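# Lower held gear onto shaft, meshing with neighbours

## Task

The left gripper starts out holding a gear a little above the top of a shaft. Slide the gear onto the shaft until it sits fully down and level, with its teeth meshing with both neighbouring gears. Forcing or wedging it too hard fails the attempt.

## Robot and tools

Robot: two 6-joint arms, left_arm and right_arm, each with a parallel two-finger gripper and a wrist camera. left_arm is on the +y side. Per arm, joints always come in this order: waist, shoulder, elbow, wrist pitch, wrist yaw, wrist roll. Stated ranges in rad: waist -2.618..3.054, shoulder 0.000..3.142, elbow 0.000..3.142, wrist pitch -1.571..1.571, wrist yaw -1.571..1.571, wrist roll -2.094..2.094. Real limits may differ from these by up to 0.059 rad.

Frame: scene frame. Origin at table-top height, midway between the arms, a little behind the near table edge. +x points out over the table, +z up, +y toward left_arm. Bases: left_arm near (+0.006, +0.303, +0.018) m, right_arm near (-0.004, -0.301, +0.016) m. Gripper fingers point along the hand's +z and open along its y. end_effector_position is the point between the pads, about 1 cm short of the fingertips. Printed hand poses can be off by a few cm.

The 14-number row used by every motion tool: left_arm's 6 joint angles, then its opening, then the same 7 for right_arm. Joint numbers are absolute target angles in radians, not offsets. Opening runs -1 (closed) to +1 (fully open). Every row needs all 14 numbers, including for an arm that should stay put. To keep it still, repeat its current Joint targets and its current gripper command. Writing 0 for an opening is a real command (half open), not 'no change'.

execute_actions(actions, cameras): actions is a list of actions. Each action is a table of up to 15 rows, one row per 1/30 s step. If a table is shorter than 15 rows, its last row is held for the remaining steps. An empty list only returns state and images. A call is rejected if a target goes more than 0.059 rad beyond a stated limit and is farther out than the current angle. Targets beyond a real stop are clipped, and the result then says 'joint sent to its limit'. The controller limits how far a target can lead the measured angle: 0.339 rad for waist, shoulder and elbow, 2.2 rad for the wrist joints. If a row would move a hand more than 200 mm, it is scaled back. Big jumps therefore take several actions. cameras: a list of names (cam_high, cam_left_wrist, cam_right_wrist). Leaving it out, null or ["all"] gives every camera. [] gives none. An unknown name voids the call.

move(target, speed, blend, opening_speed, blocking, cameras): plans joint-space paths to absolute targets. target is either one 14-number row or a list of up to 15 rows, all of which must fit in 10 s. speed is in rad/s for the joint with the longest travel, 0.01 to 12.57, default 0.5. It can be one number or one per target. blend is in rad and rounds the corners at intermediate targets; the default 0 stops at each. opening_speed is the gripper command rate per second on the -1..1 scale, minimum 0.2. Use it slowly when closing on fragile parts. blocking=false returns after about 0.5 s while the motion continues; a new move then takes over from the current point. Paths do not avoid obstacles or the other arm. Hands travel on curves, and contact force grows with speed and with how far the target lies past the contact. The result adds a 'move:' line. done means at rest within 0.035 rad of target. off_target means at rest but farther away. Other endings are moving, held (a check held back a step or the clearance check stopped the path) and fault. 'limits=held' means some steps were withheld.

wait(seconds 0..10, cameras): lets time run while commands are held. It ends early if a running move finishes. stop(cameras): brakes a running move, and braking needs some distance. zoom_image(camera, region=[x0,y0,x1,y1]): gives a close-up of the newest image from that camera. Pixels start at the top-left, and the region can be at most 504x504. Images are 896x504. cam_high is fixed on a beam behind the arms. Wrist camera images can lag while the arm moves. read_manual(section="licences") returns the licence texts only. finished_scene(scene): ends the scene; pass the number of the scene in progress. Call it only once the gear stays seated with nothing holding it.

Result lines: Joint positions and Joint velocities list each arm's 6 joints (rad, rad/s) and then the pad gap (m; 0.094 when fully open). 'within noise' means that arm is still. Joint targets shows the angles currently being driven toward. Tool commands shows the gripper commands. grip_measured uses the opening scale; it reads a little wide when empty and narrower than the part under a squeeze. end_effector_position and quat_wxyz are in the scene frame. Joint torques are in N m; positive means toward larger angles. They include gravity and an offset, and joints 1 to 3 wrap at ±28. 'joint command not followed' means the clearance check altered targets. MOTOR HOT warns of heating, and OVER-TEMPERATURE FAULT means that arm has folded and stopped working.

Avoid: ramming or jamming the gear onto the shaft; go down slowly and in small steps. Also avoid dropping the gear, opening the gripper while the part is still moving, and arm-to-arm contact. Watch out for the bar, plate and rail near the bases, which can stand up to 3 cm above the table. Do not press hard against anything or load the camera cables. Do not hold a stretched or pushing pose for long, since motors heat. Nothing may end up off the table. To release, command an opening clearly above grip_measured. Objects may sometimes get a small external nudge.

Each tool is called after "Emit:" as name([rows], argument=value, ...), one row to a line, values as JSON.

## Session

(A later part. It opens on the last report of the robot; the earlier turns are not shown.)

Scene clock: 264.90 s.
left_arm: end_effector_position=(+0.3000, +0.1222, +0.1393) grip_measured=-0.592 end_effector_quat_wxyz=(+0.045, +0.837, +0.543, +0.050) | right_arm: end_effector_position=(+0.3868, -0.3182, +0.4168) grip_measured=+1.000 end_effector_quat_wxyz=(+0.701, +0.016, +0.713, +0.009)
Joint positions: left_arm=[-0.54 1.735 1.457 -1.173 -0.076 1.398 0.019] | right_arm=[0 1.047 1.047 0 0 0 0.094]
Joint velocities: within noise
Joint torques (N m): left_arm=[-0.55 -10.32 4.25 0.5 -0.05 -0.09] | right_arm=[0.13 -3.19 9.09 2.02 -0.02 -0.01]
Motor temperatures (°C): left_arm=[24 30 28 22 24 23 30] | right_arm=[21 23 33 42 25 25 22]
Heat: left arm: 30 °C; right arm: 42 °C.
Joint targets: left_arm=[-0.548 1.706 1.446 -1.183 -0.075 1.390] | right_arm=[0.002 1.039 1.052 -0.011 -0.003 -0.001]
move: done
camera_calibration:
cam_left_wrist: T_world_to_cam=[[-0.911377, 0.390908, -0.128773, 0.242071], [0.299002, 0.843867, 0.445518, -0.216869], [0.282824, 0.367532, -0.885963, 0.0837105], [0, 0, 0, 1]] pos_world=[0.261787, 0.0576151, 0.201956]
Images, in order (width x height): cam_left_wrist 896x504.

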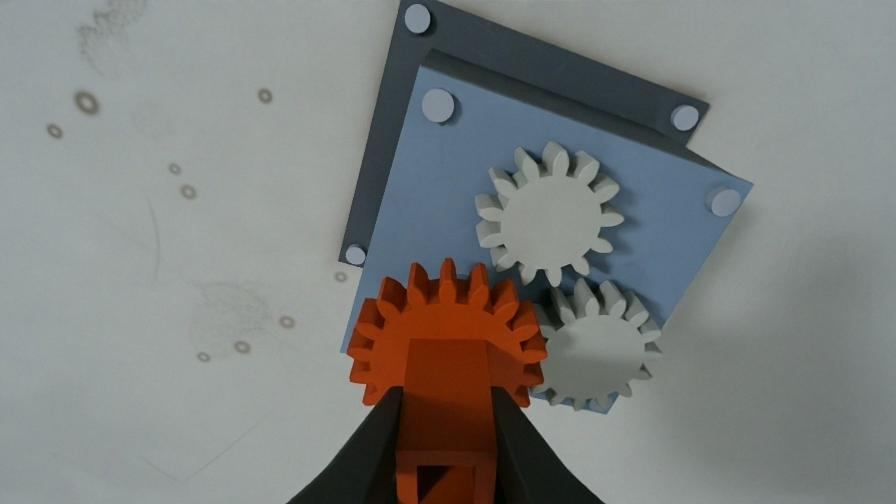

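Emit:
move(target=[-0.548,1.706,1.446,-1.221,-0.075,1.39,-1,0.002,1.039,1.052,-0.011,-0.003,-0.001,1], cameras=["cam_left_wrist"], speed=0.1)

Emit:
zoom_image(camera="cam_left_wrist", region=[400, 90, 600, 290])

Emit:
zoom_image(camera="cam_left_wrist", region=[480, 200, 680, 400])

Scene clock: 280.47 s.
left_arm: end_effector_position=(+0.2969, +0.1243, +0.1389) grip_measured=-0.592 end_effector_quat_wxyz=(+0.038, +0.838, +0.543, +0.047) | right_arm: end_effector_position=(+0.3868, -0.3182, +0.4168) grip_measured=+1.000 end_effector_quat_wxyz=(+0.701, +0.016, +0.713, +0.009)
Joint positions: left_arm=[-0.54 1.735 1.457 -1.188 -0.076 1.398 0.019] | right_arm=[0 1.047 1.047 0 0 0 0.094]
Joint velocities: within noise
Joint torques (N m): left_arm=[-0.55 -10.29 4.22 0.25 -0.05 -0.09] | right_arm=[0.14 -3.19 9.09 2.02 -0.02 0]
Motor temperatures (°C): left_arm=[24 29 28 22 24 23 30] | right_arm=[21 23 33 42 25 25 22]
Heat: left arm: 30 °C; right arm: 42 °C.
Joint targets: left_arm=[-0.548 1.706 1.446 -1.221 -0.075 1.390] | right_arm=[0.002 1.039 1.052 -0.011 -0.003 -0.001]
move: done
camera_calibration:
cam_left_wrist: T_world_to_cam=[[-0.912746, 0.392218, -0.114282, 0.236646], [0.30478, 0.84004, 0.448824, -0.21925], [0.272038, 0.374831, -0.886283, 0.085767], [0, 0, 0, 1]] pos_world=[0.259489, 0.059214, 0.201463]
Images, in order (width x height): cam_left_wrist 896x504.

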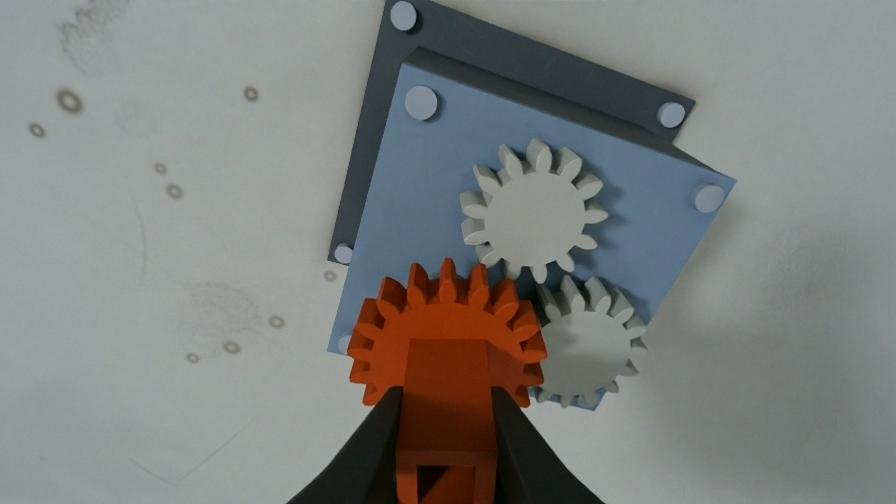

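Scaled by 2.520.

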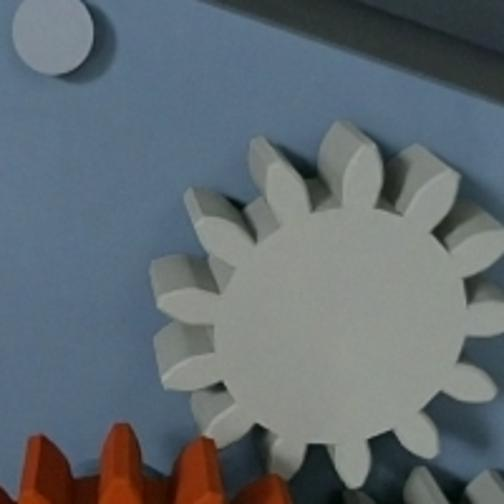

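Scaled by 2.520.

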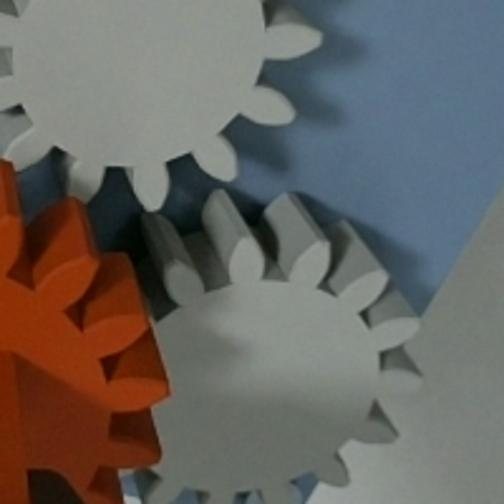

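Emit:
move(target=[-0.546,1.715,1.425,-1.178,-0.075,1.39,-1,0.002,1.039,1.052,-0.011,-0.003,-0.001,1], cameras=["cam_left_wrist"], speed=0.05)

Emit:
zoom_image(camera="cam_left_wrist", region=[400, 90, 600, 290])

Emit:
zoom_image(camera="cam_left_wrist", region=[480, 200, 680, 400])

Scene clock: 293.63 s.
left_arm: end_effector_position=(+0.2960, +0.1249, +0.1377) grip_measured=-0.592 end_effector_quat_wxyz=(+0.039, +0.838, +0.543, +0.048) | right_arm: end_effector_position=(+0.3868, -0.3182, +0.4168) grip_measured=+1.000 end_effector_quat_wxyz=(+0.701, +0.016, +0.713, +0.009)
Joint positions: left_arm=[-0.54 1.728 1.444 -1.179 -0.076 1.398 0.019] | right_arm=[0 1.047 1.047 0 0 0 0.094]
Joint velocities: within noise
Joint torques (N m): left_arm=[-0.4 -8.7 3.66 0.58 -0.05 -0.09] | right_arm=[0.13 -3.21 9.1 2.02 -0.03 -0.01]
Motor temperatures (°C): left_arm=[24 29 28 22 24 23 30] | right_arm=[21 23 33 42 25 25 22]
Heat: left arm: 30 °C; right arm: 42 °C.
Joint targets: left_arm=[-0.546 1.715 1.425 -1.178 -0.075 1.390] | right_arm=[0.002 1.039 1.052 -0.011 -0.003 -0.001]
move: done
camera_calibration:
cam_left_wrist: T_world_to_cam=[[-0.912491, 0.391932, -0.117261, 0.235778], [0.303564, 0.840835, 0.448158, -0.218564], [0.274245, 0.373344, -0.88623, 0.0842475], [0, 0, 0, 1]] pos_world=[0.258389, 0.0599142, 0.200261]
Images, in order (width x height): cam_left_wrist 896x504.

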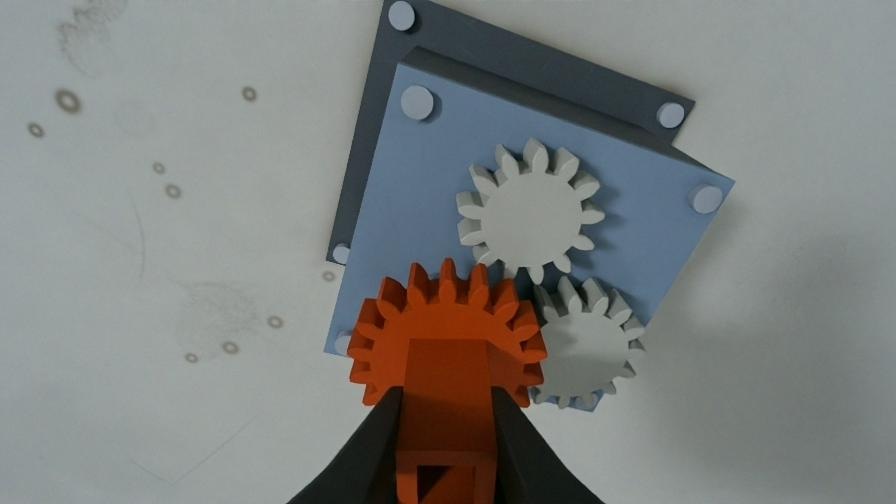

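Scaled by 2.520.

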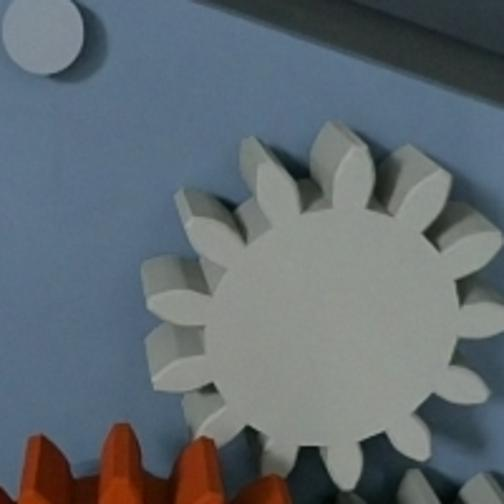

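Scaled by 2.520.

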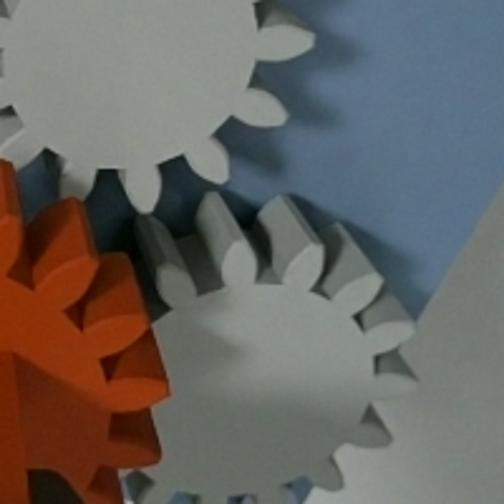

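Emit:
move([
  [-0.546,1.722,1.472,-1.219,-0.075,1.39,-1,0.002,1.039,1.052,-0.011,-0.003,-0.001,1],
  [-0.546,1.722,1.421,-1.174,-0.075,1.39,-1,0.002,1.039,1.052,-0.011,-0.003,-0.001,1],
], cameras=["cam_left_wrist"], speed=0.06)

Emit:
zoom_image(camera="cam_left_wrist", region=[400, 90, 600, 290])

Emit:
zoom_image(camera="cam_left_wrist", region=[480, 200, 680, 400])

Scene clock: 329.80 s.
left_arm: end_effector_position=(+0.2967, +0.1243, +0.1350) grip_measured=-0.592 end_effector_quat_wxyz=(+0.041, +0.837, +0.543, +0.048) | right_arm: end_effector_position=(+0.3868, -0.3182, +0.4168) grip_measured=+1.000 end_effector_quat_wxyz=(+0.701, +0.016, +0.713, +0.009)
Joint positions: left_arm=[-0.54 1.727 1.432 -1.163 -0.076 1.398 0.019] | right_arm=[0 1.047 1.047 0 0 0 0.094]
Joint velocities: within noise
Joint torques (N m): left_arm=[-0.4 -8.05 4.22 0.47 -0.04 -0.09] | right_arm=[0.14 -3.19 9.09 2.02 -0.03 -0.01]
Motor temperatures (°C): left_arm=[24 29 27 22 24 23 30] | right_arm=[21 23 33 42 25 25 22]
Heat: left arm: 30 °C; right arm: 42 °C.
Joint targets: left_arm=[-0.546 1.722 1.421 -1.174 -0.075 1.390] | right_arm=[0.002 1.039 1.052 -0.011 -0.003 -0.001]
move: done
camera_calibration:
cam_left_wrist: T_world_to_cam=[[-0.912062, 0.391578, -0.121696, 0.236859], [0.301848, 0.842015, 0.4471, -0.216586], [0.277544, 0.371049, -0.886167, 0.0811348], [0, 0, 0, 1]] pos_world=[0.258888, 0.0595145, 0.197559]
Images, in order (width x height): cam_left_wrist 896x504.

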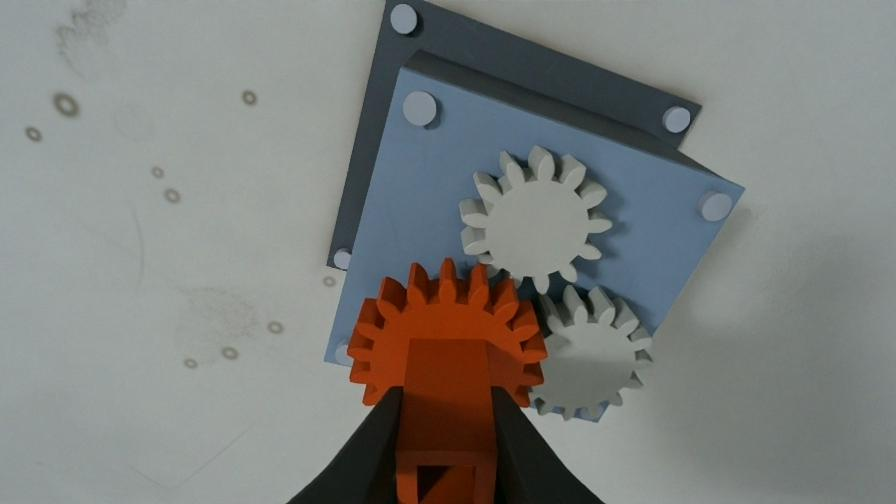

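Scaled by 2.520.

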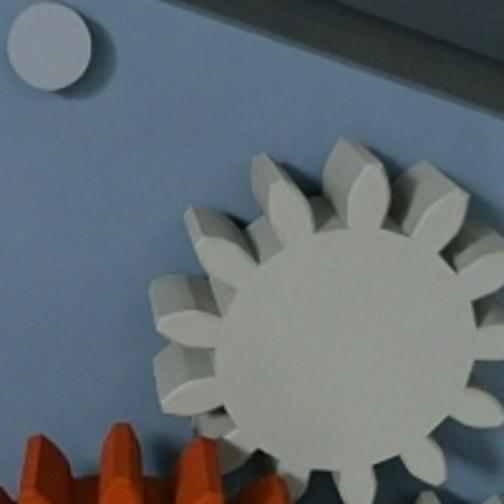

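Scaled by 2.520.

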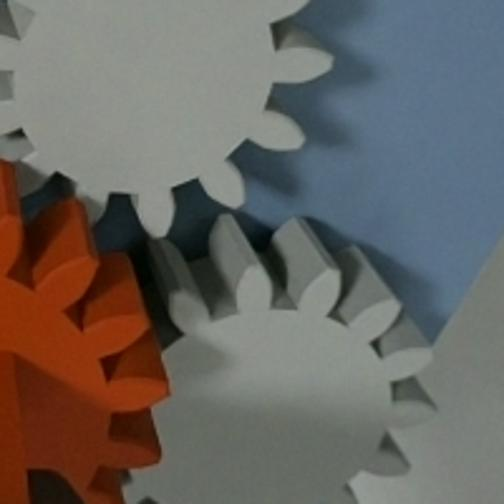

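Emit:
move(target=[-0.531,1.730,1.402,-1.155,-0.075,1.39,-1,0.002,1.039,1.052,-0.011,-0.003,-0.001,1], cameras=["cam_left_wrist"], speed=0.04)

Emit:
zoom_image(camera="cam_left_wrist", region=[400, 110, 600, 310])

Emit:
zoom_image(camera="cam_left_wrist", region=[480, 220, 680, 420])

Scene clock: 343.00 s.
left_arm: end_effector_position=(+0.2976, +0.1249, +0.1304) grip_measured=-0.592 end_effector_quat_wxyz=(+0.043, +0.836, +0.544, +0.049) | right_arm: end_effector_position=(+0.3868, -0.3182, +0.4168) grip_measured=+1.000 end_effector_quat_wxyz=(+0.701, +0.016, +0.713, +0.009)
Joint positions: left_arm=[-0.537 1.727 1.414 -1.141 -0.076 1.397 0.019] | right_arm=[0 1.047 1.047 0 0 0 0.094]
Joint velocities: within noise
Joint torques (N m): left_arm=[0.53 -7.34 4.18 0.45 -0.05 -0.09] | right_arm=[0.14 -3.19 9.1 2.02 -0.02 -0.01]
Motor temperatures (°C): left_arm=[24 29 27 22 24 23 30] | right_arm=[21 23 33 43 25 25 22]
Heat: left arm: 30 °C; right arm: 43 °C.
Joint targets: left_arm=[-0.531 1.730 1.402 -1.155 -0.075 1.390] | right_arm=[0.002 1.039 1.052 -0.011 -0.003 -0.001]
move: done
camera_calibration:
cam_left_wrist: T_world_to_cam=[[-0.913142, 0.388128, -0.124608, 0.237936], [0.297761, 0.843847, 0.446385, -0.214214], [0.278405, 0.37051, -0.886122, 0.0763857], [0, 0, 0, 1]] pos_world=[0.259788, 0.0601123, 0.192958]
Images, in order (width x height): cam_left_wrist 896x504.

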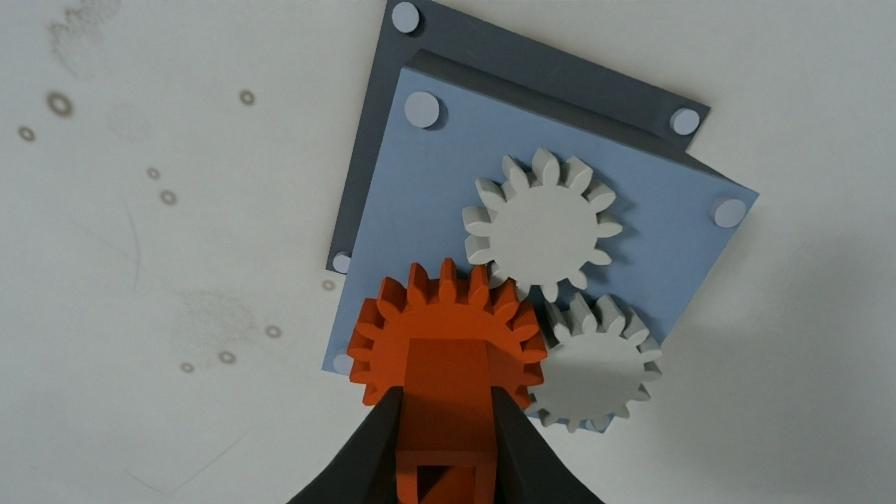

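Scaled by 2.520.

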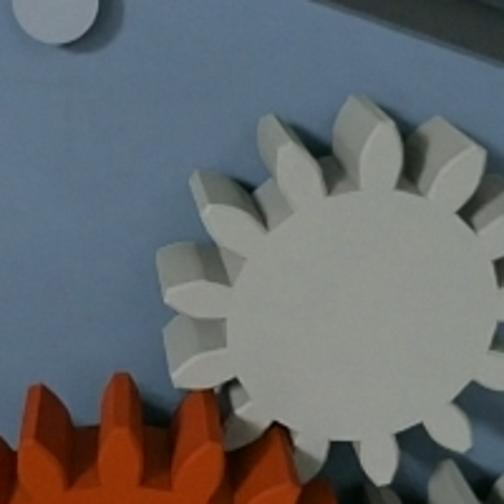

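Scaled by 2.520.

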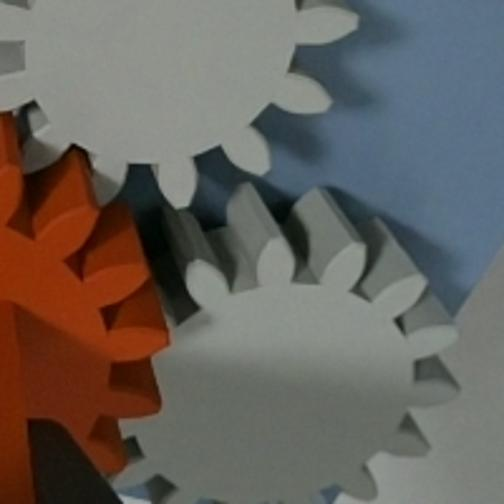

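Emit:
move(target=[-0.527,1.732,1.3795,-1.131,-0.075,1.392,-1,0.002,1.039,1.052,-0.011,-0.003,-0.001,1], cameras=["cam_left_wrist"], speed=0.035)

Emit:
zoom_image(camera="cam_left_wrist", region=[400, 190, 660, 450])

Scene clock: 361.37 s.
left_arm: end_effector_position=(+0.2984, +0.1258, +0.1247) grip_measured=-0.592 end_effector_quat_wxyz=(+0.044, +0.835, +0.546, +0.050) | right_arm: end_effector_position=(+0.3868, -0.3182, +0.4168) grip_measured=+1.000 end_effector_quat_wxyz=(+0.701, +0.016, +0.713, +0.009)
Joint positions: left_arm=[-0.533 1.727 1.391 -1.116 -0.076 1.397 0.019] | right_arm=[0 1.047 1.047 0 0 0 0.094]
Joint velocities: within noise
Joint torques (N m): left_arm=[0.54 -7.19 4.19 0.44 -0.05 -0.06] | right_arm=[0.14 -3.19 9.1 2.02 -0.02 -0.01]
Motor temperatures (°C): left_arm=[24 29 28 22 24 23 30] | right_arm=[21 23 33 43 25 25 22]
Heat: left arm: 30 °C; right arm: 43 °C.
Joint targets: left_arm=[-0.527 1.732 1.379 -1.131 -0.075 1.392] | right_arm=[0.002 1.039 1.052 -0.011 -0.003 -0.001]
move: done
camera_calibration:
cam_left_wrist: T_world_to_cam=[[-0.914358, 0.384431, -0.127136, 0.238767], [0.293548, 0.845629, 0.445803, -0.211556], [0.27889, 0.370303, -0.886056, 0.0707499], [0, 0, 0, 1]] pos_world=[0.260689, 0.0609098, 0.187357]
Images, in order (width x height): cam_left_wrist 896x504.

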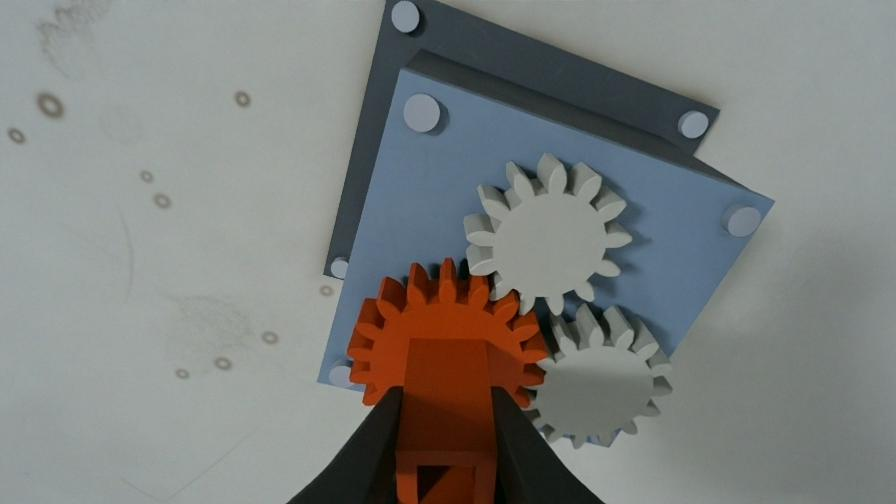

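Scaled by 1.938.

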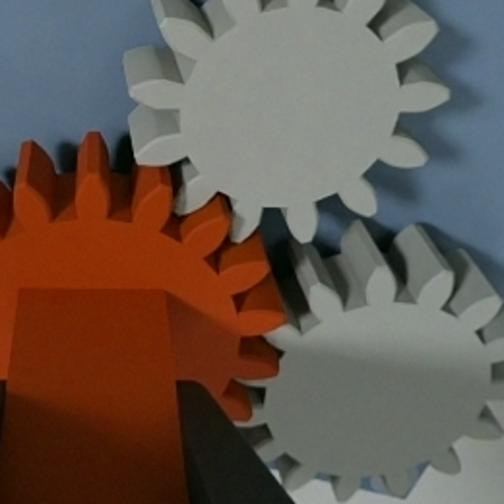

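Emit:
move(target=[-0.526,1.733,1.3607,-1.1115,-0.075,1.394,-1,0.002,1.039,1.052,-0.011,-0.003,-0.001,1], cameras=["cam_left_wrist"], speed=0.03)

Emit:
zoom_image(camera="cam_left_wrist", region=[400, 190, 660, 450])

Scene clock: 366.67 s.
left_arm: end_effector_position=(+0.2984, +0.1258, +0.1222) grip_measured=-0.592 end_effector_quat_wxyz=(+0.044, +0.835, +0.546, +0.050) | right_arm: end_effector_position=(+0.3868, -0.3182, +0.4168) grip_measured=+1.000 end_effector_quat_wxyz=(+0.701, +0.016, +0.713, +0.009)
Joint positions: left_arm=[-0.533 1.727 1.381 -1.104 -0.076 1.397 0.019] | right_arm=[0 1.047 1.047 0 0 0 0.094]
Joint velocities: within noise
Joint torques (N m): left_arm=[0.62 -7.08 3.6 0.53 -0.05 -0.04] | right_arm=[0.14 -3.21 9.09 2.01 -0.02 -0.01]
Motor temperatures (°C): left_arm=[24 29 28 22 24 23 30] | right_arm=[21 23 33 43 25 25 22]
Heat: left arm: 30 °C; right arm: 43 °C.
Joint targets: left_arm=[-0.526 1.733 1.361 -1.111 -0.075 1.394] | right_arm=[0.002 1.039 1.052 -0.011 -0.003 -0.001]
move: done
camera_calibration:
cam_left_wrist: T_world_to_cam=[[-0.914239, 0.384355, -0.128214, 0.238622], [0.29316, 0.845927, 0.445494, -0.210301], [0.279687, 0.369701, -0.886057, 0.0683632], [0, 0, 0, 1]] pos_world=[0.260689, 0.0609099, 0.184856]
Images, in order (width x height): cam_left_wrist 896x504.

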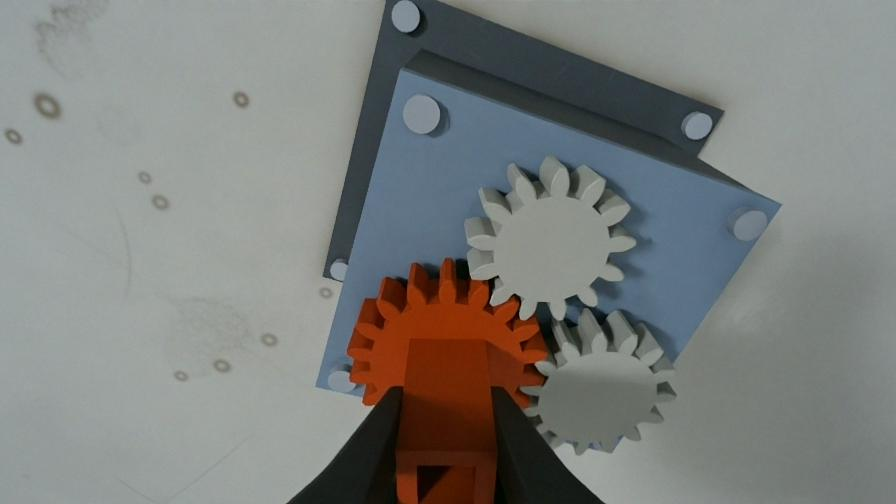

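Scaled by 1.938.

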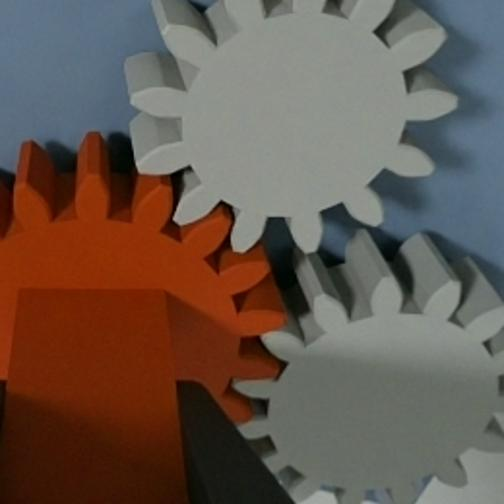

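Emit:
move([
  [-0.528,1.733,1.3545,-1.105,-0.075,1.38,-1,0.002,1.039,1.052,-0.011,-0.003,-0.001,1],
  [-0.528,1.733,1.352,-1.1025,-0.075,1.412,-1,0.002,1.039,1.052,-0.011,-0.003,-0.001,1],
  [-0.528,1.733,1.352,-1.1025,-0.075,1.396,-1,0.002,1.039,1.052,-0.011,-0.003,-0.001,1],
], cameras=["cam_left_wrist"], speed=0.06)

Emit:
zoom_image(camera="cam_left_wrist", region=[400, 190, 660, 450])

Scene clock: 375.20 s.
left_arm: end_effector_position=(+0.2982, +0.1258, +0.1216) grip_measured=-0.592 end_effector_quat_wxyz=(+0.044, +0.836, +0.545, +0.050) | right_arm: end_effector_position=(+0.3868, -0.3182, +0.4168) grip_measured=+1.000 end_effector_quat_wxyz=(+0.701, +0.016, +0.713, +0.009)
Joint positions: left_arm=[-0.533 1.727 1.378 -1.102 -0.076 1.399 0.019] | right_arm=[0 1.047 1.047 0 0 0 0.094]
Joint velocities: within noise
Joint torques (N m): left_arm=[0.47 -7.08 3.14 0.59 -0.05 -0.03] | right_arm=[0.13 -3.18 9.09 2.02 -0.02 0]
Motor temperatures (°C): left_arm=[24 29 28 22 24 23 30] | right_arm=[21 23 33 43 25 25 22]
Heat: left arm: 30 °C; right arm: 43 °C.
Joint targets: left_arm=[-0.528 1.733 1.352 -1.102 -0.075 1.396] | right_arm=[0.002 1.039 1.052 -0.011 -0.003 -0.001]
move: done
camera_calibration:
cam_left_wrist: T_world_to_cam=[[-0.913706, 0.385761, -0.127789, 0.23802], [0.294523, 0.845284, 0.445816, -0.210435], [0.279996, 0.369708, -0.885956, 0.0677511], [0, 0, 0, 1]] pos_world=[0.260488, 0.0610109, 0.184256]
Images, in order (width x height): cam_left_wrist 896x504.

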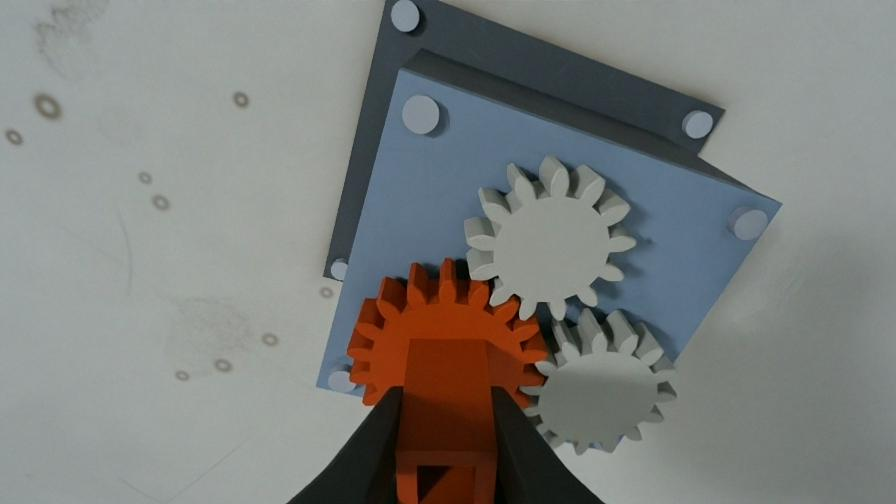

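Scaled by 1.938.

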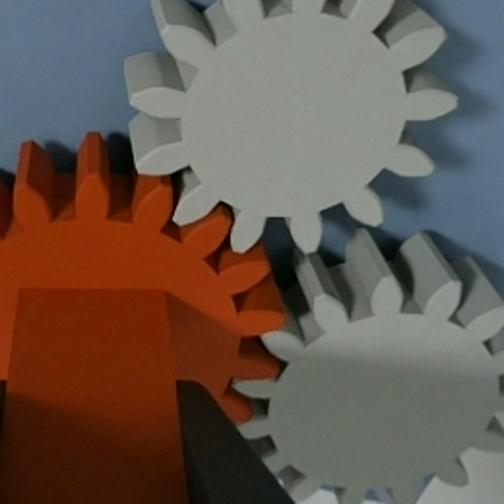

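Emit:
move([
  [-0.530,1.733,1.367,-1.118,-0.075,1.397,-1,0.002,1.039,1.052,-0.011,-0.003,-0.001,1],
  [-0.530,1.733,1.367,-1.118,-0.075,1.397,-0.25,0.002,1.039,1.052,-0.011,-0.003,-0.001,1],
  [-0.533,1.733,1.42,-1.18,-0.075,1.397,-0.25,0.002,1.039,1.052,-0.011,-0.003,-0.001,1],
  [-0.541,1.733,1.52,-1.283,-0.075,1.397,-0.25,0.002,1.039,1.052,-0.011,-0.003,-0.001,1],
], cameras=["cam_left_wrist"], speed=[0.1,0.1,0.12,0.2], opening_speed=0.6)

Emit:
move([
  [-0.52,1.74,1.74,-1.49,-0.075,1.397,-0.25,0.002,1.039,1.052,-0.011,-0.003,-0.001,1],
  [-0.30,1.74,1.74,-1.49,-0.075,1.397,-0.25,0.002,1.039,1.052,-0.011,-0.003,-0.001,1],
], cameras=["cam_left_wrist","cam_high"], speed=0.4)

Emit:
zoom_image(camera="cam_high", region=[320, 170, 420, 270])

Emit:
zoom_image(camera="cam_left_wrist", region=[330, 0, 650, 300])

Scene clock: 388.00 s.
left_arm: end_effector_position=(+0.2952, +0.1292, +0.1522) grip_measured=-0.252 end_effector_quat_wxyz=(+0.033, +0.836, +0.546, +0.045) | right_arm: end_effector_position=(+0.3868, -0.3182, +0.4168) grip_measured=+1.000 end_effector_quat_wxyz=(+0.701, +0.016, +0.713, +0.009)
Joint positions: left_arm=[-0.531 1.727 1.502 -1.25 -0.076 1.399 0.035] | right_arm=[0 1.047 1.047 0 0 0 0.094]
Joint velocities: within noise
Joint torques (N m): left_arm=[-0.69 -7.06 6.28 0.24 -0.05 -0.02] | right_arm=[0.14 -3.21 9.09 2.02 -0.03 0]
Motor temperatures (°C): left_arm=[24 29 28 23 24 23 30] | right_arm=[21 23 33 43 25 25 22]
Heat: left arm: 30 °C; right arm: 43 °C.
Joint targets: left_arm=[-0.541 1.733 1.520 -1.283 -0.075 1.397] | right_arm=[0.002 1.039 1.052 -0.011 -0.003 -0.001]
move: done
camera_calibration:
cam_left_wrist: T_world_to_cam=[[-0.916359, 0.386309, -0.105128, 0.235088], [0.302286, 0.839779, 0.450993, -0.228345], [0.262507, 0.381493, -0.886314, 0.0981267], [0, 0, 0, 1]] pos_world=[0.258692, 0.063508, 0.214667]
Images, in order (width x height): cam_left_wrist 896x504.

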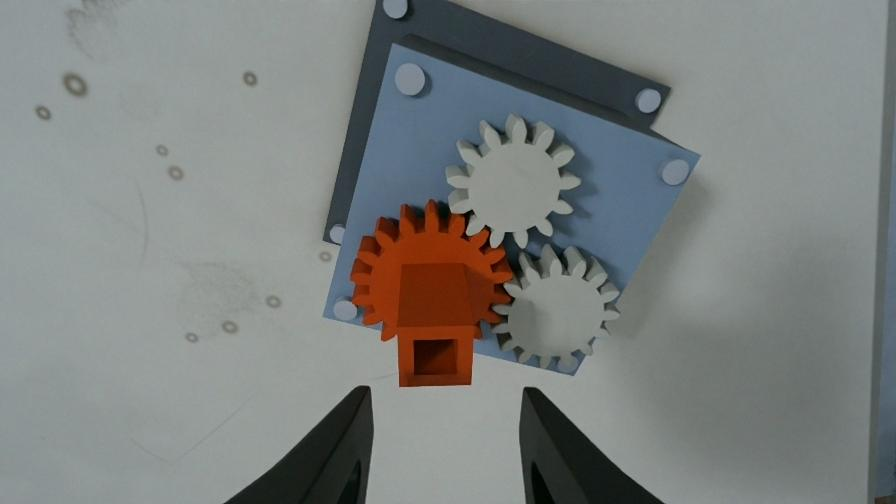

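Scene clock: 389.57 s.
left_arm: end_effector_position=(+0.3255, +0.2025, +0.2066) grip_measured=-0.252 end_effector_quat_wxyz=(+0.033, +0.767, +0.639, +0.052) | right_arm: end_effector_position=(+0.3868, -0.3182, +0.4168) grip_measured=+1.000 end_effector_quat_wxyz=(+0.701, +0.016, +0.713, +0.009)
Joint positions: left_arm=[-0.299 1.727 1.724 -1.456 -0.077 1.399 0.035] | right_arm=[0 1.047 1.047 0 0 0 0.094]
Joint velocities: within noise
Joint torques (N m): left_arm=[0.03 -6.28 6 0.27 -0.04 -0.02] | right_arm=[0.13 -3.19 9.1 2.01 -0.03 -0.01]
Motor temperatures (°C): left_arm=[24 29 28 23 24 23 30] | right_arm=[21 23 33 43 25 25 22]
Heat: left arm: 30 °C; right arm: 43 °C.
Joint targets: left_arm=[-0.300 1.740 1.740 -1.490 -0.075 1.397] | right_arm=[0.002 1.039 1.052 -0.011 -0.003 -0.001]
move: done
camera_calibration:
cam_left_wrist: T_world_to_cam=[[-0.979531, 0.164288, -0.116312, 0.30809], [0.0955409, 0.888041, 0.449728, -0.265803], [0.177175, 0.42941, -0.88556, 0.128266], [0, 0, 0, 1]] pos_world=[0.304453, 0.13035, 0.268961]
Images, in order (width x height): cam_high 896x504, cam_left_wrist 896x504.

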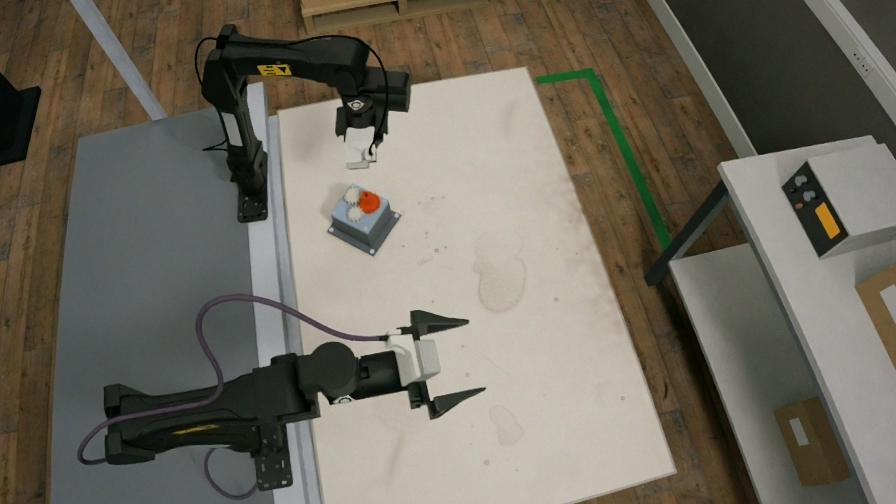

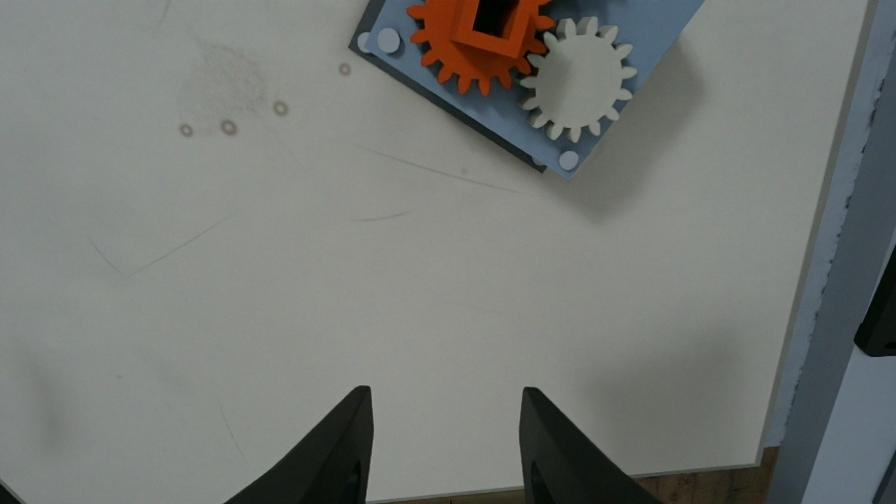

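Scaled by 5.040.

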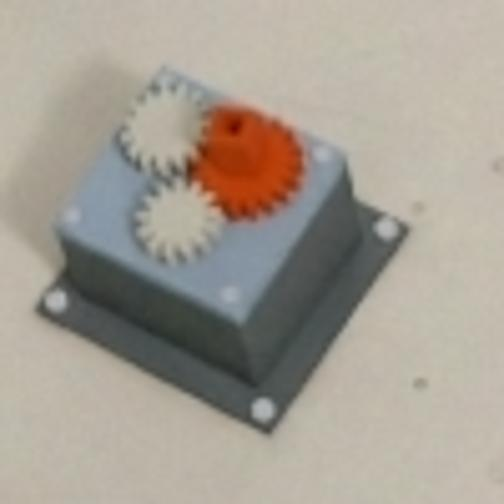

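Scaled by 1.575.

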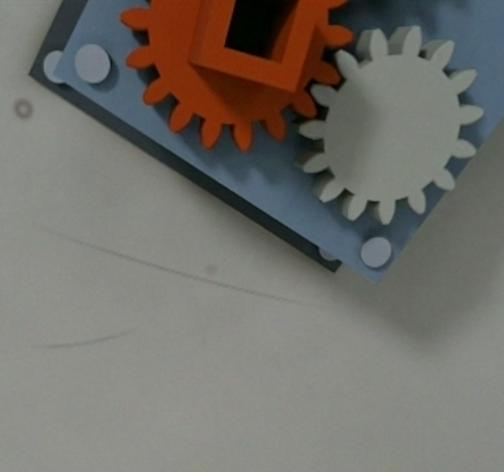

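Seated and meshed.

Emit:
finished_scene(scene=3)

The scene is finished: the task was done.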